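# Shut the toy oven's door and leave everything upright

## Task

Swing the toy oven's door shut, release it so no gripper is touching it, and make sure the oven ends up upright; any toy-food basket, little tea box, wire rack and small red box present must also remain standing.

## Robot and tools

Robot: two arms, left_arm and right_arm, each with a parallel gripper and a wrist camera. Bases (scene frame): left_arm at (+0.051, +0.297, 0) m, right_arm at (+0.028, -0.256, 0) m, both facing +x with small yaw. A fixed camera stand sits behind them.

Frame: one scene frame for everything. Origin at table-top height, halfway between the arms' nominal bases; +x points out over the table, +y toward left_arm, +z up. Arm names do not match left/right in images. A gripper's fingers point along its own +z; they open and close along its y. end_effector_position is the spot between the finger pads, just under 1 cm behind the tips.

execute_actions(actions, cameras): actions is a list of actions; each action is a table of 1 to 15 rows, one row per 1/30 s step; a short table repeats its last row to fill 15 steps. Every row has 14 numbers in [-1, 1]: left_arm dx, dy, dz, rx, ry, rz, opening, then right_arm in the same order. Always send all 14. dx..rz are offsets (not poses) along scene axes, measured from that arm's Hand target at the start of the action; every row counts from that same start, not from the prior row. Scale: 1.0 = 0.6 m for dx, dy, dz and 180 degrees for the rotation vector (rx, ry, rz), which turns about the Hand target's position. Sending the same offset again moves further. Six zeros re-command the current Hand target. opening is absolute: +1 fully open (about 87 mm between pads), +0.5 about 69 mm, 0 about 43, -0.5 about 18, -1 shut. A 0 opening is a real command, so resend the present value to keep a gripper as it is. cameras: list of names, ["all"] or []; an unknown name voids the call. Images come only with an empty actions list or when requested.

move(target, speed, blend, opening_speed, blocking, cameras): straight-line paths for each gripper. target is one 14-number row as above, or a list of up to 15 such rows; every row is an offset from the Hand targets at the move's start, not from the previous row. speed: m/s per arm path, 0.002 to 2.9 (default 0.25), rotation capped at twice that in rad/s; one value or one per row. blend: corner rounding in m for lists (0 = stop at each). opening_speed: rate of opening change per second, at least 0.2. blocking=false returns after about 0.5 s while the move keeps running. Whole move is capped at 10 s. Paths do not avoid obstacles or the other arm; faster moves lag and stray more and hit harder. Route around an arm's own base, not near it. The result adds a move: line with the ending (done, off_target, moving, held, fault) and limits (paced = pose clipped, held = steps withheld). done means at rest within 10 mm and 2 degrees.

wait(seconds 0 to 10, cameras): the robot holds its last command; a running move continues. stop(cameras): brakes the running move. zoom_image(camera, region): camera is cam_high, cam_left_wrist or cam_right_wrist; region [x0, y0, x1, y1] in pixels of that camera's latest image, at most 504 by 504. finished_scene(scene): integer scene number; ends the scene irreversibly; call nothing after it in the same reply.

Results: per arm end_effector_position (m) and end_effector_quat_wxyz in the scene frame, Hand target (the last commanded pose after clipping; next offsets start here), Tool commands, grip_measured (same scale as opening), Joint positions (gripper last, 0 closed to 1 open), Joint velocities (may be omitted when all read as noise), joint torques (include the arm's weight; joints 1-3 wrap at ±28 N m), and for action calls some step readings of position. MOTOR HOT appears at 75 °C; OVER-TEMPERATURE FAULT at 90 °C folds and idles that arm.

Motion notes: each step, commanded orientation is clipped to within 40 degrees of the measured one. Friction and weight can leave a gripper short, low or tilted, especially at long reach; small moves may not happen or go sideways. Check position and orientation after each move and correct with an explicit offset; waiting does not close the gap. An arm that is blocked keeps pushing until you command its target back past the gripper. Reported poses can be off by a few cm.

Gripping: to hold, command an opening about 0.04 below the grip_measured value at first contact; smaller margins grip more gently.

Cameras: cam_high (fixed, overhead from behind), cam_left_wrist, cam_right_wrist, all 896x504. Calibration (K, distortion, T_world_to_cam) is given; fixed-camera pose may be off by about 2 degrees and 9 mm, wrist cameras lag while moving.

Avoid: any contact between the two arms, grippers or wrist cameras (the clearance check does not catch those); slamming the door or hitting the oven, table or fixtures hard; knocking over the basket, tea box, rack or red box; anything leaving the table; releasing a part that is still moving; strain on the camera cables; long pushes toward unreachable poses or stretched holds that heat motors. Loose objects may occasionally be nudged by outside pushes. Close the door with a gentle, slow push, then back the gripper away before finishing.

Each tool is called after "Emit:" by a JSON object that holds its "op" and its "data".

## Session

Emit:
{"op": "execute_actions", "data": {"actions": []}}

Scene clock: 0.00 s.
left_arm: end_effector_position=(+0.4280, +0.3162, +0.0360) grip_measured=+0.964 end_effector_quat_wxyz=(+0.521, -0.052, +0.849, +0.068) | right_arm: end_effector_position=(+0.3955, -0.2925, +0.0344) grip_measured=+0.982 end_effector_quat_wxyz=(+0.513, +0.078, +0.852, -0.069)
Joint positions: left_arm=[0.002 1.541 0.438 0.627 -0.209 -0.038 0.982] | right_arm=[-0.023 1.507 0.419 0.596 0.183 0.055 0.991]
Joint velocities: within noise
Joint torques (N m): no reading
Heat: left arm: 33 °C; right arm: 29 °C.
Hand target: left_arm +0.4319, +0.3161, +0.0425; +0.529, -0.053, +0.844, +0.067 | right_arm +0.4000, -0.2926, +0.0413; +0.522, +0.079, +0.847, -0.069
Tool commands: left_gripper/opening=+1.0 right_gripper/opening=+1.0
camera_calibration:
cam_left_wrist: T_world_to_cam=[[0.159648, -0.98552, -0.0571159, 0.242822], [-0.961112, -0.141966, -0.236872, 0.487202], [0.225334, 0.0927109, -0.96986, 0.0509895], [0, 0, 0, 1]] pos_world=[0.418001, 0.303745, 0.178726]
cam_right_wrist: T_world_to_cam=[[-0.233232, -0.972283, 0.0164074, -0.192128], [-0.952651, 0.225072, -0.204446, 0.469166], [0.195087, -0.0633139, -0.97874, 0.0877764], [0, 0, 0, 1]] pos_world=[0.385017, -0.286841, 0.184982]

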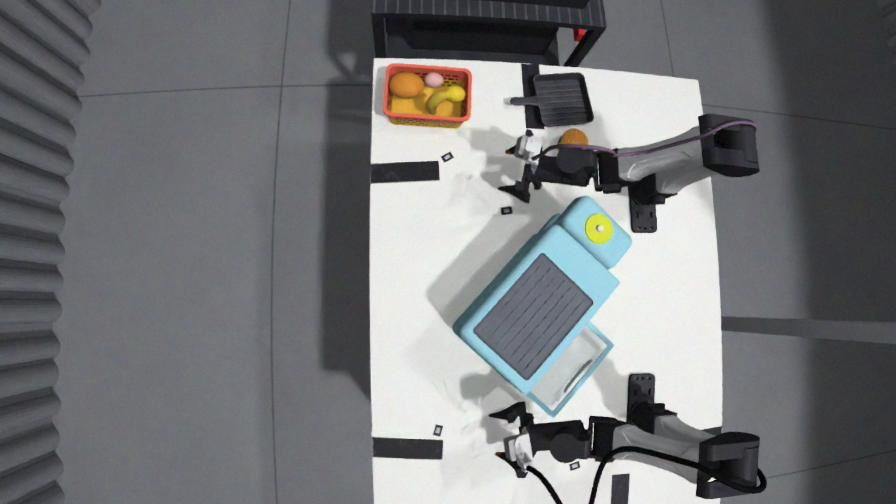

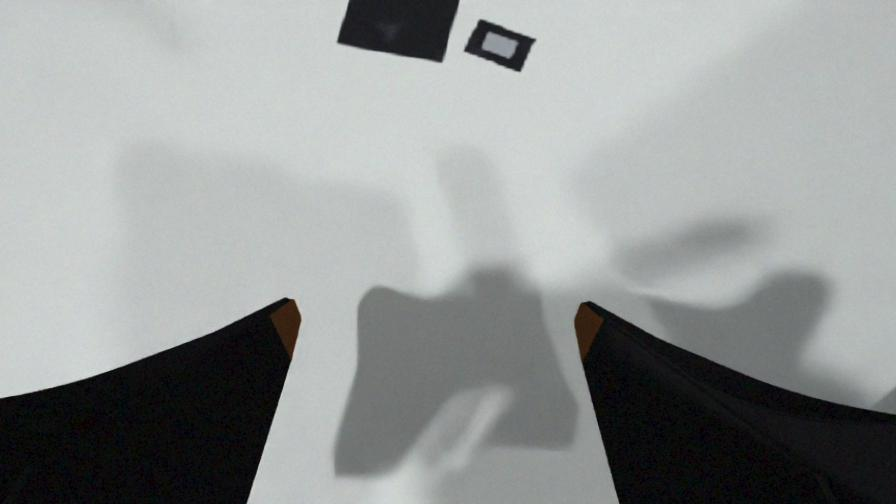

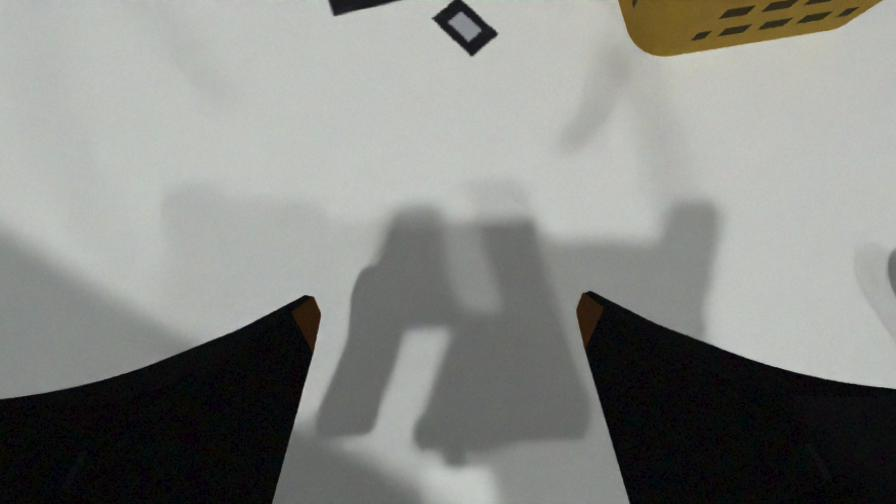

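Emit:
{"op": "move", "data": {"target": [[-0.17,0.3067,0.329,0,0,0.194,1,-0.0667,0.1543,0.3978,0.006,-0.009,0.086,-1],[-0.17,0.3067,0.329,0,0,0.194,1,-0.2167,0.4543,0.4312,0.015,-0.0226,0.206,-1],[-0.17,0.3067,0.329,0,0,0.194,1,-0.45,0.721,0.3312,0.0251,-0.0377,0.3437,-1],[-0.17,0.3067,0.329,0,0,0.194,1,-0.4533,0.7368,0.0645,0.0251,-0.0377,0.3437,-1]], "speed": 0.35, "blend": [0.04,0.05,0.03,0], "cameras": ["all"]}}

Scene clock: 12.73 s.
left_arm: end_effector_position=(+0.3297, +0.4965, +0.2330) grip_measured=+0.964 end_effector_quat_wxyz=(+0.482, -0.298, +0.794, +0.220) | right_arm: end_effector_position=(+0.1286, +0.1487, +0.0810) grip_measured=-1.000 end_effector_quat_wxyz=(+0.522, -0.345, +0.740, +0.245)
Joint positions: left_arm=[0.54 1.061 0.967 -0.376 -0.261 -0.061 0.982] | right_arm=[1.554 1.618 0.653 0.535 0.637 0.269 0]
Joint torques (N m): left_arm=[0.49 -2.11 9.74 1.88 -0.24 -0.07] | right_arm=[-0.2 -5.26 6.61 2.3 0.16 0.05]
Heat: left arm: 34 °C; right arm: 30 °C.
Hand target: left_arm +0.3300, +0.5001, +0.2400; +0.484, -0.304, +0.790, +0.223 | right_arm +0.1282, +0.1495, +0.0801; +0.527, -0.344, +0.738, +0.246
Off the commanded pose: left_arm 0.008 m, 1 deg | right_arm 0.001 m, 1 deg.
move: done
camera_calibration:
cam_left_wrist: T_world_to_cam=[[0.684829, -0.726388, -0.0580413, 0.145898], [-0.714612, -0.653865, -0.248575, 0.640695], [0.142611, 0.211709, -0.966872, 0.215037], [0, 0, 0, 1]] pos_world=[0.327267, 0.479381, 0.375642]
cam_right_wrist: T_world_to_cam=[[0.749538, -0.661406, -0.0271142, 0.00467002], [-0.62925, -0.699184, -0.339391, 0.231943], [0.205518, 0.271448, -0.940254, 0.159122], [0, 0, 0, 1]] pos_world=[0.109747, 0.122066, 0.228461]

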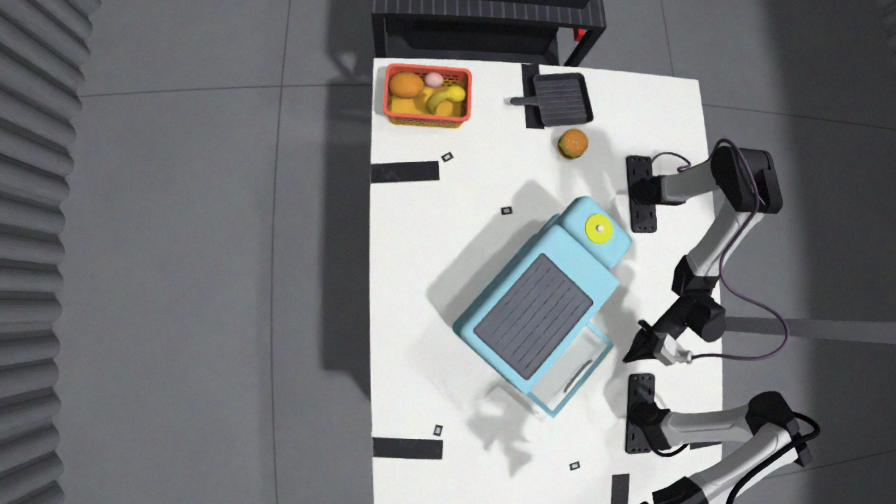

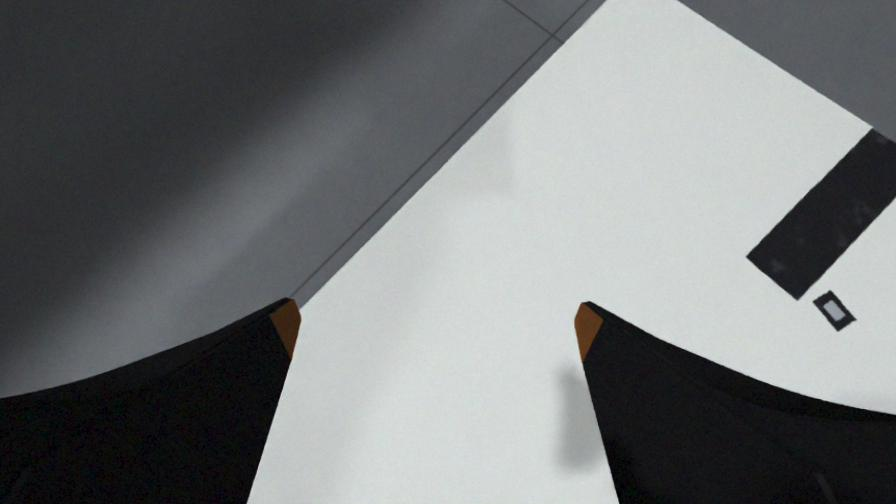

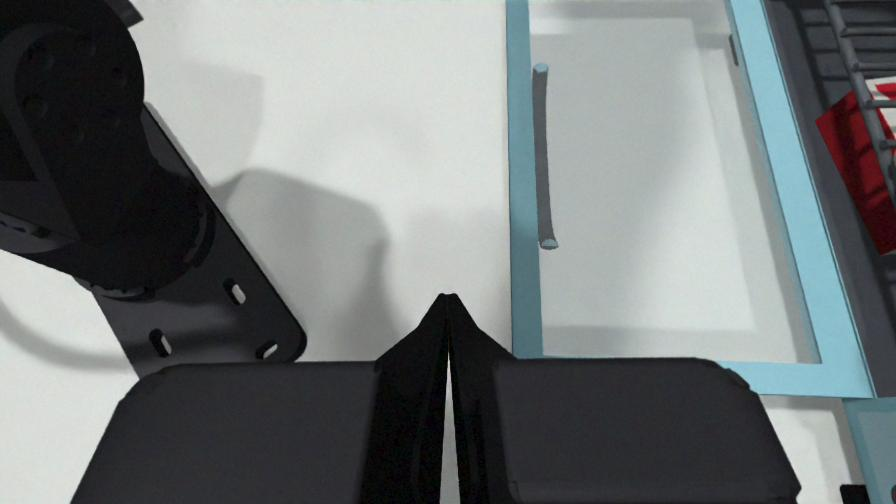

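Emit:
{"op": "move", "data": {"target": [[0,0,0,0,0,0,1,-0.0102,-0.011,-0.1118,0,0,0,-1],[0,0,0,0,0,0,1,0.0595,-0.0755,-0.1118,0,0,0,-1],[0,0,0,0,0,0,1,0.0677,-0.0717,-0.0585,0,0,0,-1]], "speed": 0.12, "blend": [0.005,0.004,0], "cameras": ["cam_right_wrist", "cam_high"]}}

Scene clock: 16.03 s.
left_arm: end_effector_position=(+0.3297, +0.4965, +0.2330) grip_measured=+0.964 end_effector_quat_wxyz=(+0.482, -0.298, +0.794, +0.220) | right_arm: end_effector_position=(+0.1621, +0.0961, +0.0252) grip_measured=-1.000 end_effector_quat_wxyz=(+0.508, -0.361, +0.747, +0.231)
Joint positions: left_arm=[0.54 1.061 0.967 -0.376 -0.261 -0.061 0.982] | right_arm=[1.403 1.662 0.401 0.82 0.488 0.194 0]
Joint torques (N m): left_arm=[0.47 -2.11 9.73 1.89 -0.24 -0.07] | right_arm=[-1.54 -7.86 8.36 2.23 0.12 0.03]
Heat: left arm: 35 °C; right arm: 31 °C.
Hand target: left_arm +0.3300, +0.5001, +0.2400; +0.484, -0.304, +0.790, +0.223 | right_arm +0.1688, +0.1065, +0.0449; +0.527, -0.344, +0.738, +0.246
Off the commanded pose: left_arm 0.008 m, 1 deg | right_arm 0.023 m, 3 deg.
move: off_target (right_arm)
camera_calibration:
cam_right_wrist: T_world_to_cam=[[0.756913, -0.65351, -0.00275161, -0.0592769], [-0.624397, -0.721937, -0.29822, 0.197689], [0.192903, 0.227444, -0.954493, 0.120724], [0, 0, 0, 1]] pos_world=[0.145016, 0.0765228, 0.174022]
Images, in order (width x height): cam_high 896x504, cam_right_wrist 896x504.

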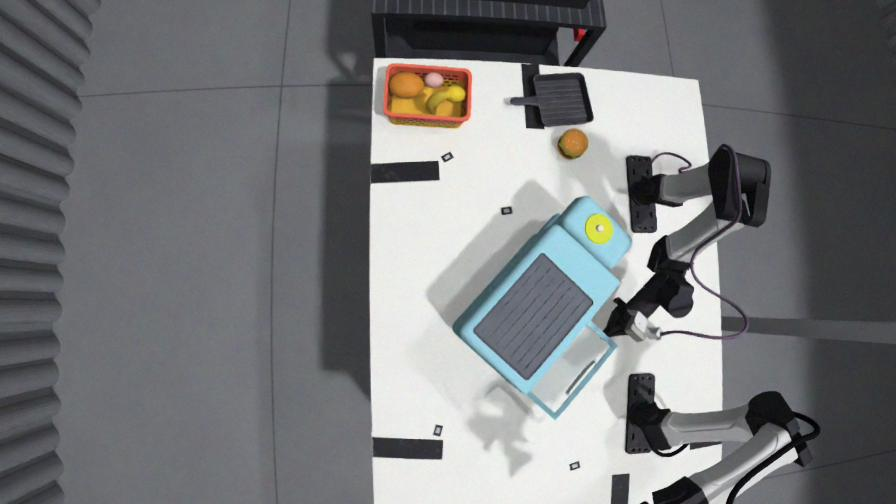

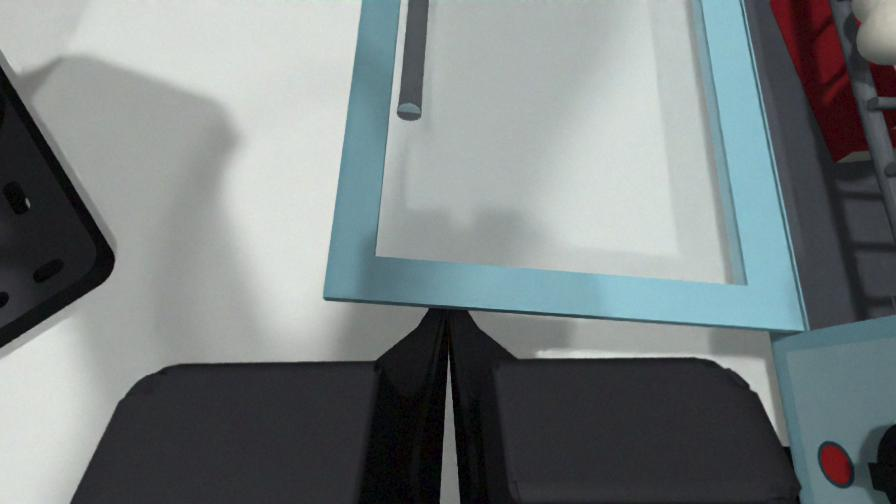

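Emit:
{"op": "move", "data": {"target": [[0,0,0,0,0,0,1,-0.0112,-0.0182,-0.0498,0.017,-0.0143,0,-1],[0,0,0,0,0,0,1,0.024,0.0198,-0.0498,0.017,-0.0143,0,-1],[0,0,0,0,0,0,1,0.0287,0.0223,0.0502,0.017,-0.0143,0,-1]], "speed": 0.12, "blend": [0.003,0.003,0], "cameras": ["cam_right_wrist", "cam_high"]}}

Scene clock: 18.60 s.
left_arm: end_effector_position=(+0.3297, +0.4965, +0.2330) grip_measured=+0.964 end_effector_quat_wxyz=(+0.482, -0.298, +0.794, +0.220) | right_arm: end_effector_position=(+0.1774, +0.1035, +0.0453) grip_measured=-1.000 end_effector_quat_wxyz=(+0.526, -0.361, +0.735, +0.231)
Joint positions: left_arm=[0.54 1.061 0.967 -0.376 -0.261 -0.061 0.982] | right_arm=[1.362 1.627 0.438 0.801 0.464 0.14 0]
Joint torques (N m): left_arm=[0.49 -2.13 9.74 1.89 -0.25 -0.07] | right_arm=[-1.8 -8.14 10.09 2.47 0.03 0.05]
Heat: left arm: 35 °C; right arm: 31 °C.
Hand target: left_arm +0.3300, +0.5001, +0.2400; +0.484, -0.304, +0.790, +0.223 | right_arm +0.1860, +0.1198, +0.0750; +0.552, -0.335, +0.719, +0.257
Off the commanded pose: left_arm 0.008 m, 1 deg | right_arm 0.035 m, 5 deg.
move: off_target (right_arm)
camera_calibration:
cam_right_wrist: T_world_to_cam=[[0.756659, -0.653659, 0.0140041, -0.0666545], [-0.612002, -0.71565, -0.336599, 0.217475], [0.230043, 0.24612, -0.941544, 0.126144], [0, 0, 0, 1]] pos_world=[0.154511, 0.08102, 0.192906]
Images, in order (width x height): cam_high 896x504, cam_right_wrist 896x504.

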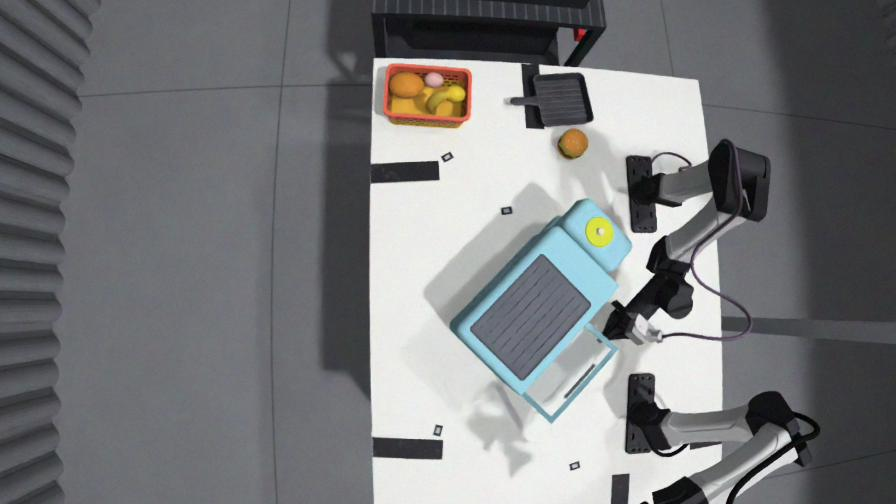

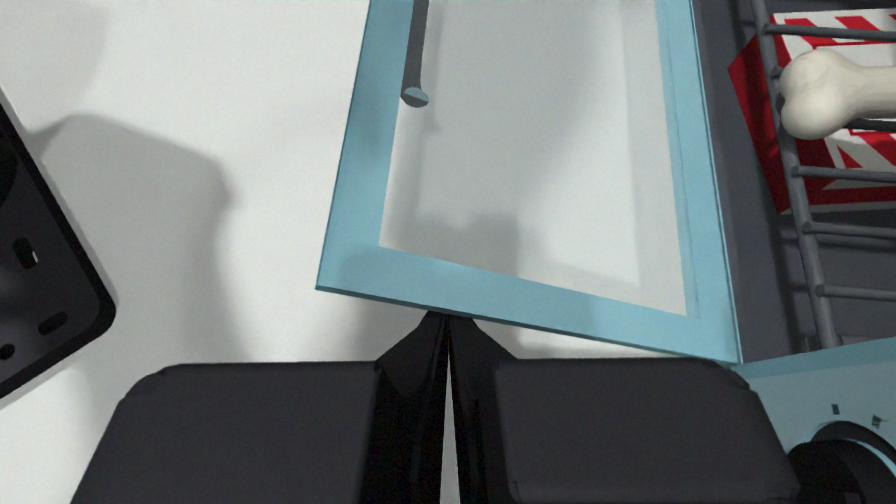

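Emit:
{"op": "move", "data": {"target": [[0,0,0,0,0,0,1,-0.0162,-0.029,-0.0683,0.0213,-0.0179,0,-1],[0,0,0,0,0,0,1,0.016,0.0095,-0.0617,0.0426,-0.0357,0,-1],[0,0,0,0,0,0,1,0.0317,-0.0007,0.0417,0.0426,-0.0357,0,-1]], "speed": 0.12, "blend": [0.003,0.003,0], "cameras": ["cam_right_wrist", "cam_high"]}}

Scene clock: 21.60 s.
left_arm: end_effector_position=(+0.3297, +0.4965, +0.2330) grip_measured=+0.964 end_effector_quat_wxyz=(+0.482, -0.298, +0.794, +0.220) | right_arm: end_effector_position=(+0.2004, +0.1135, +0.0845) grip_measured=-1.000 end_effector_quat_wxyz=(+0.602, -0.322, +0.677, +0.275)
Joint positions: left_arm=[0.54 1.061 0.967 -0.376 -0.261 -0.061 0.982] | right_arm=[1.309 1.68 0.394 1.148 0.437 0.044 0]
Joint torques (N m): left_arm=[0.49 -2.11 9.77 1.89 -0.24 -0.07] | right_arm=[-1.59 -7.53 8.01 2.19 -0.12 0.07]
Heat: left arm: 35 °C; right arm: 32 °C.
Hand target: left_arm +0.3300, +0.5001, +0.2400; +0.484, -0.304, +0.790, +0.223 | right_arm +0.2050, +0.1195, +0.1001; +0.613, -0.311, +0.668, +0.286
Off the commanded pose: left_arm 0.008 m, 1 deg | right_arm 0.017 m, 2 deg.
move: off_target (right_arm)
camera_calibration:
cam_right_wrist: T_world_to_cam=[[0.754068, -0.656601, -0.0160153, -0.074756], [-0.561352, -0.631639, -0.534711, 0.249004], [0.340976, 0.412199, -0.844883, 0.106057], [0, 0, 0, 1]] pos_world=[0.159987, 0.064479, 0.221553]
Images, in order (width x height): cam_high 896x504, cam_right_wrist 896x504.

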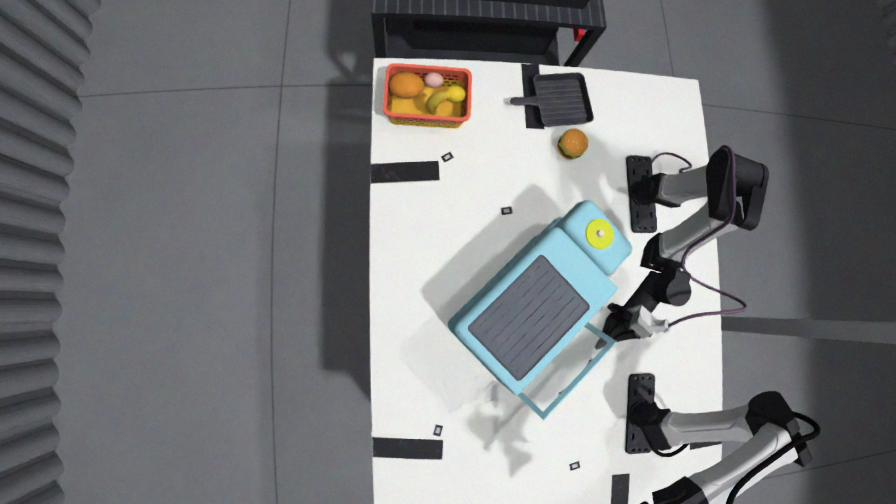

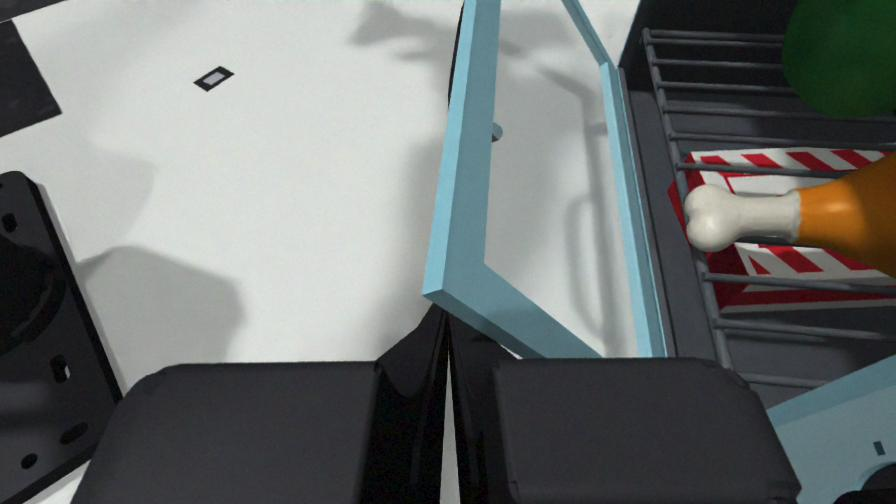

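Emit:
{"op": "move", "data": {"target": [[0,0,0,0,0,0,1,0.0265,-0.0382,0.0548,-0.1298,0.1298,-0.0541,-1],[0,0,0,0,0,0,1,0.0592,-0.067,0.0782,-0.1805,0.2353,-0.1288,-1]], "speed": 0.2, "blend": [0.005,0], "cameras": ["cam_right_wrist", "cam_high"]}}

Scene clock: 26.50 s.
left_arm: end_effector_position=(+0.3297, +0.4965, +0.2330) grip_measured=+0.964 end_effector_quat_wxyz=(+0.482, -0.298, +0.794, +0.220) | right_arm: end_effector_position=(+0.2372, +0.0767, +0.1431) grip_measured=-1.000 end_effector_quat_wxyz=(+0.270, -0.216, +0.937, +0.057)
Joint positions: left_arm=[0.54 1.061 0.967 -0.376 -0.261 -0.061 0.982] | right_arm=[1.098 1.728 1.512 -0.898 0.335 0.571 0]
Joint torques (N m): left_arm=[0.47 -2.1 9.74 1.89 -0.24 -0.07] | right_arm=[-1.36 -6.76 10.86 1.18 0.09 0.2]
Heat: left arm: 36 °C; right arm: 32 °C.
Hand target: left_arm +0.3300, +0.5001, +0.2400; +0.484, -0.304, +0.790, +0.223 | right_arm +0.2406, +0.0793, +0.1471; +0.270, -0.208, +0.938, +0.060
Off the commanded pose: left_arm 0.008 m, 1 deg | right_arm 0.006 m, 1 deg.
move: done
camera_calibration:
cam_right_wrist: T_world_to_cam=[[0.402118, -0.915569, 0.00593782, -0.025461], [-0.869134, -0.379669, 0.31695, 0.209562], [-0.287935, -0.132612, -0.948424, 0.363985], [0, 0, 0, 1]] pos_world=[0.29718, 0.104522, 0.278942]
Images, in order (width x height): cam_high 896x504, cam_right_wrist 896x504.

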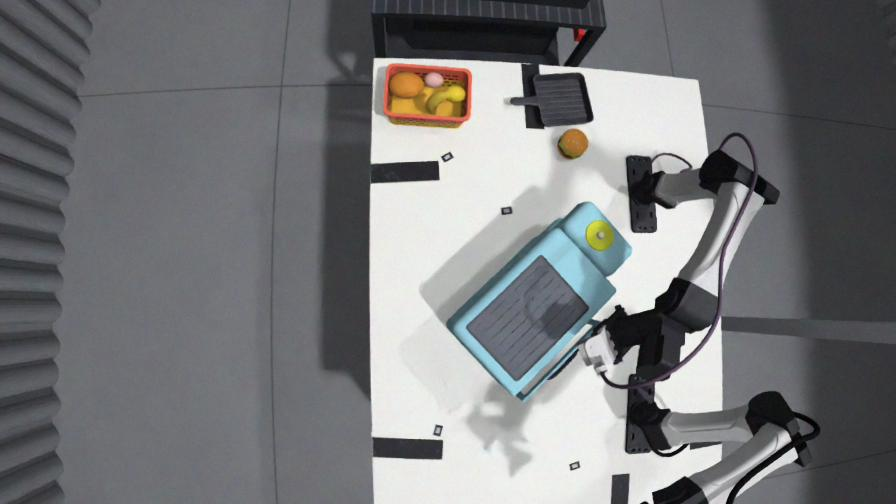

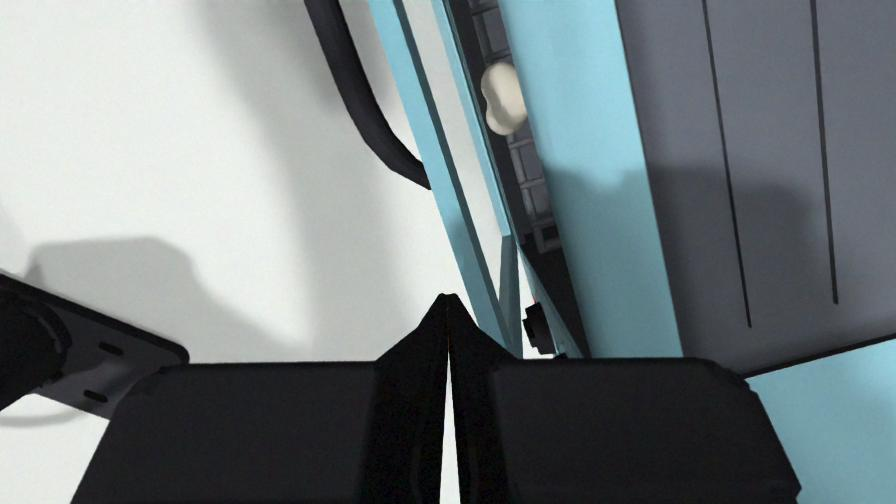

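Emit:
{"op": "move", "data": {"target": [[0,0,0,0,0,0,1,0,0,0.003,-0.0088,0.0671,-0.1937,-1],[0,0,0,0,0,0,1,0.0557,-0.0575,0.006,-0.0088,0.0671,-0.1937,-1]], "speed": [0.25,0.08], "blend": [0.003,0], "cameras": ["cam_right_wrist", "cam_high"]}}

Scene clock: 29.70 s.
left_arm: end_effector_position=(+0.3297, +0.4965, +0.2330) grip_measured=+0.964 end_effector_quat_wxyz=(+0.482, -0.298, +0.794, +0.220) | right_arm: end_effector_position=(+0.2480, +0.0717, +0.1483) grip_measured=-1.000 end_effector_quat_wxyz=(+0.134, +0.070, +0.988, +0.016)
Joint positions: left_arm=[0.54 1.061 0.967 -0.376 -0.261 -0.061 0.982] | right_arm=[0.979 1.974 1.914 -1.348 0.217 1.107 0]
Joint torques (N m): left_arm=[0.47 -2.11 9.76 1.89 -0.25 -0.07] | right_arm=[-5.08 -11.26 5.48 0.74 1.11 -0.07]
Heat: left arm: 36 °C; right arm: 31 °C.
Hand target: left_arm +0.3300, +0.5001, +0.2400; +0.484, -0.304, +0.790, +0.223 | right_arm +0.2740, +0.0447, +0.1505; +0.174, +0.086, +0.981, -0.015
Off the commanded pose: left_arm 0.008 m, 1 deg | right_arm 0.037 m, 6 deg.
move: off_target (right_arm)
camera_calibration:
cam_right_wrist: T_world_to_cam=[[-0.169553, -0.984594, -0.0427261, 0.119515], [-0.807854, 0.114025, 0.578247, 0.126012], [-0.564467, 0.13256, -0.814742, 0.401137], [0, 0, 0, 1]] pos_world=[0.348492, 0.0501302, 0.259064]
Images, in order (width x height): cam_high 896x504, cam_right_wrist 896x504.

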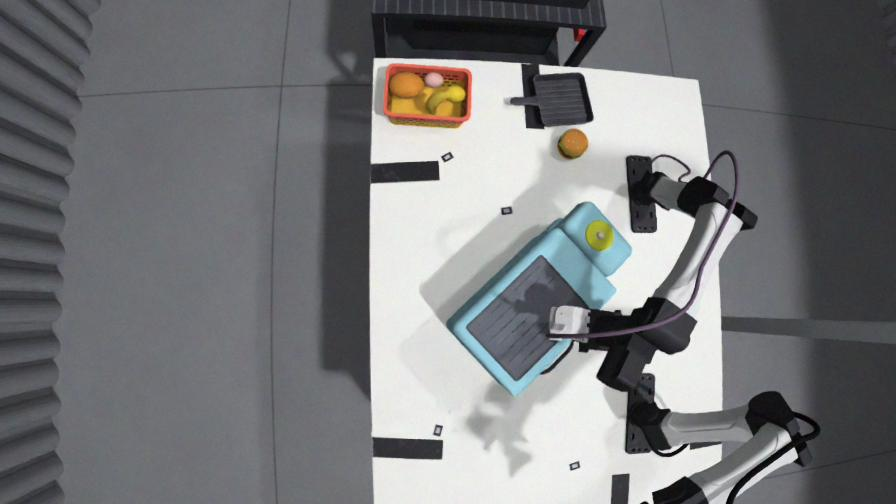

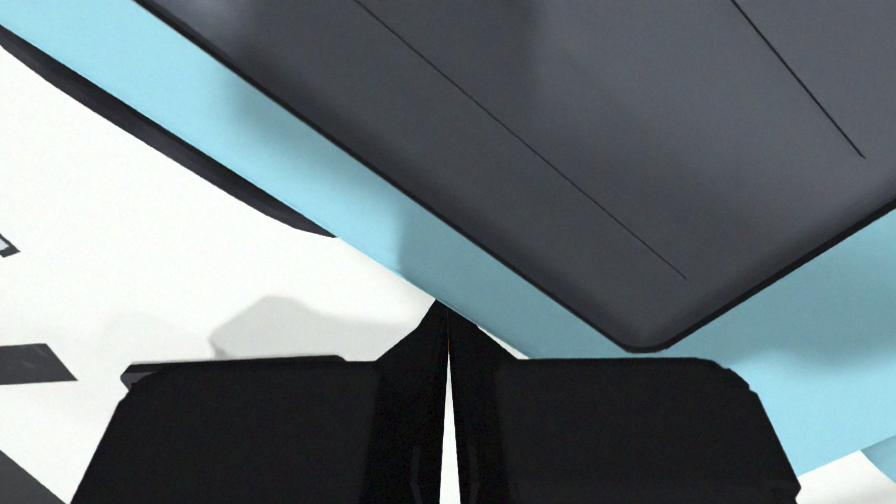

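Emit:
{"op": "zoom_image", "data": {"camera": "cam_right_wrist", "region": [200, 160, 560, 400]}}

Emit:
{"op": "zoom_image", "data": {"camera": "cam_high", "region": [440, 240, 660, 410]}}

Scaled by 1.400 from the camera's 896x504 image, which has a finer 1280x720 frame.

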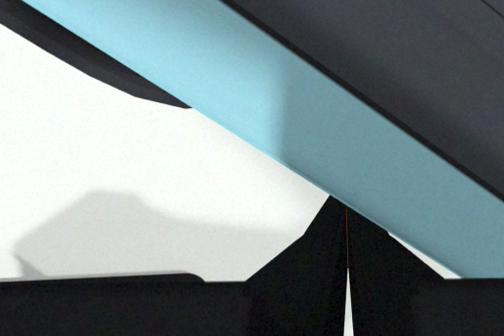

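Scaled by 2.291 from the camera's 896x504 image, which has a finer 1280x720 frame.

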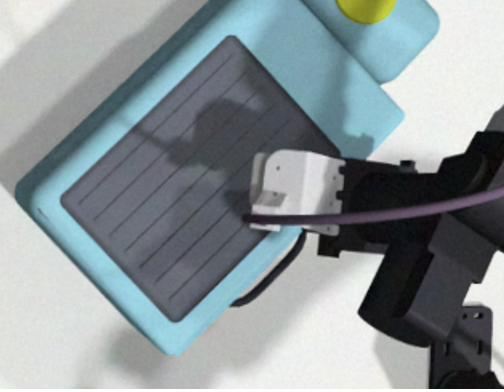

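Emit:
{"op": "move", "data": {"target": [0,0,0,0,0,0,1,-0.123,0.1255,0.05,0,0,0,-1], "speed": 0.15, "cameras": ["cam_right_wrist", "cam_high"]}}

Scene clock: 34.97 s.
left_arm: end_effector_position=(+0.3297, +0.4965, +0.2330) grip_measured=+0.964 end_effector_quat_wxyz=(+0.482, -0.298, +0.794, +0.220) | right_arm: end_effector_position=(+0.1967, +0.1190, +0.1788) grip_measured=-1.000 end_effector_quat_wxyz=(+0.175, +0.077, +0.982, +0.011)
Joint positions: left_arm=[0.54 1.061 0.967 -0.376 -0.261 -0.061 0.982] | right_arm=[1.188 2.094 2.215 -1.562 0.328 1.327 0]
Joint torques (N m): left_arm=[0.47 -2.11 9.73 1.88 -0.25 -0.07] | right_arm=[-0.87 -8.77 9.28 0.62 0.28 0.24]
Heat: left arm: 36 °C; right arm: 32 °C.
Hand target: left_arm +0.3300, +0.5001, +0.2400; +0.484, -0.304, +0.790, +0.223 | right_arm +0.2002, +0.1201, +0.1806; +0.174, +0.086, +0.981, -0.015
Off the commanded pose: left_arm 0.008 m, 1 deg | right_arm 0.004 m, 3 deg.
joint sent to its limit (right arm) — joint 4 (wrist pitch), lower limit. The joint targets are off in orientation, not in position.
move: off_target (right_arm)
camera_calibration:
cam_right_wrist: T_world_to_cam=[[-0.182671, -0.982191, -0.0439538, 0.161202], [-0.849992, 0.135301, 0.509123, 0.0797045], [-0.494109, 0.130363, -0.859571, 0.385253], [0, 0, 0, 1]] pos_world=[0.287552, 0.0973248, 0.297658]
Images, in order (width x height): cam_high 896x504, cam_right_wrist 896x504.

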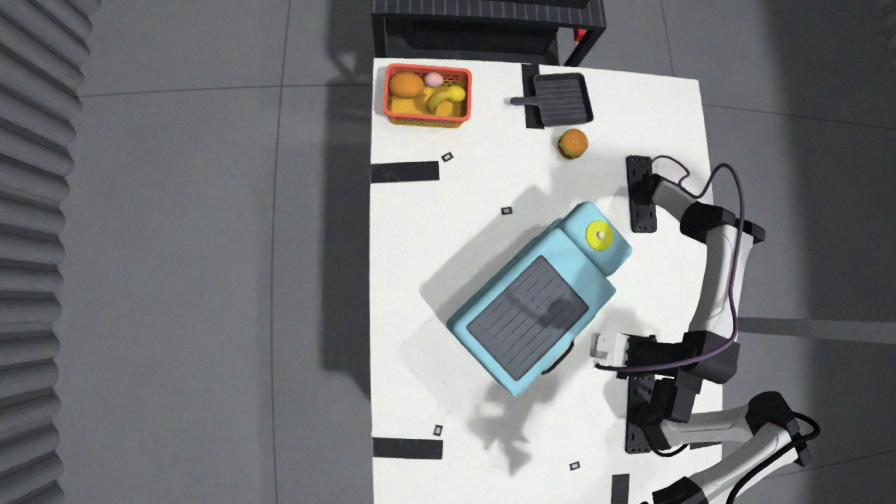

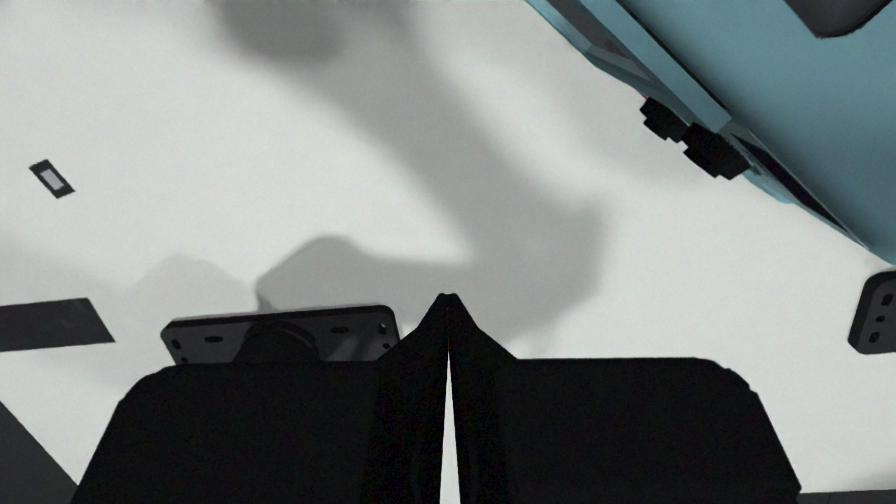

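Emit:
{"op": "zoom_image", "data": {"camera": "cam_right_wrist", "region": [500, 0, 896, 270]}}

Emit:
{"op": "zoom_image", "data": {"camera": "cam_high", "region": [480, 270, 640, 410]}}

Scaled by 1.273 from the camera's 896x504 image, which has a finer 1280x720 frame.

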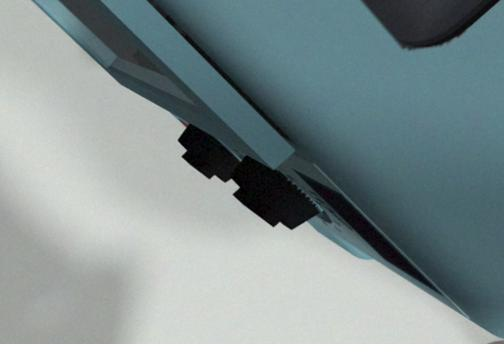

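Scaled by 3.150 from the camera's 896x504 image, which has a finer 1280x720 frame.

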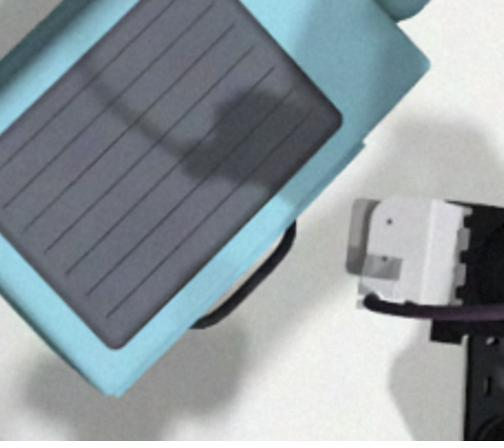

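Emit:
{"op": "finished_scene", "data": {"scene": 3}}

The scene is finished: the task was done.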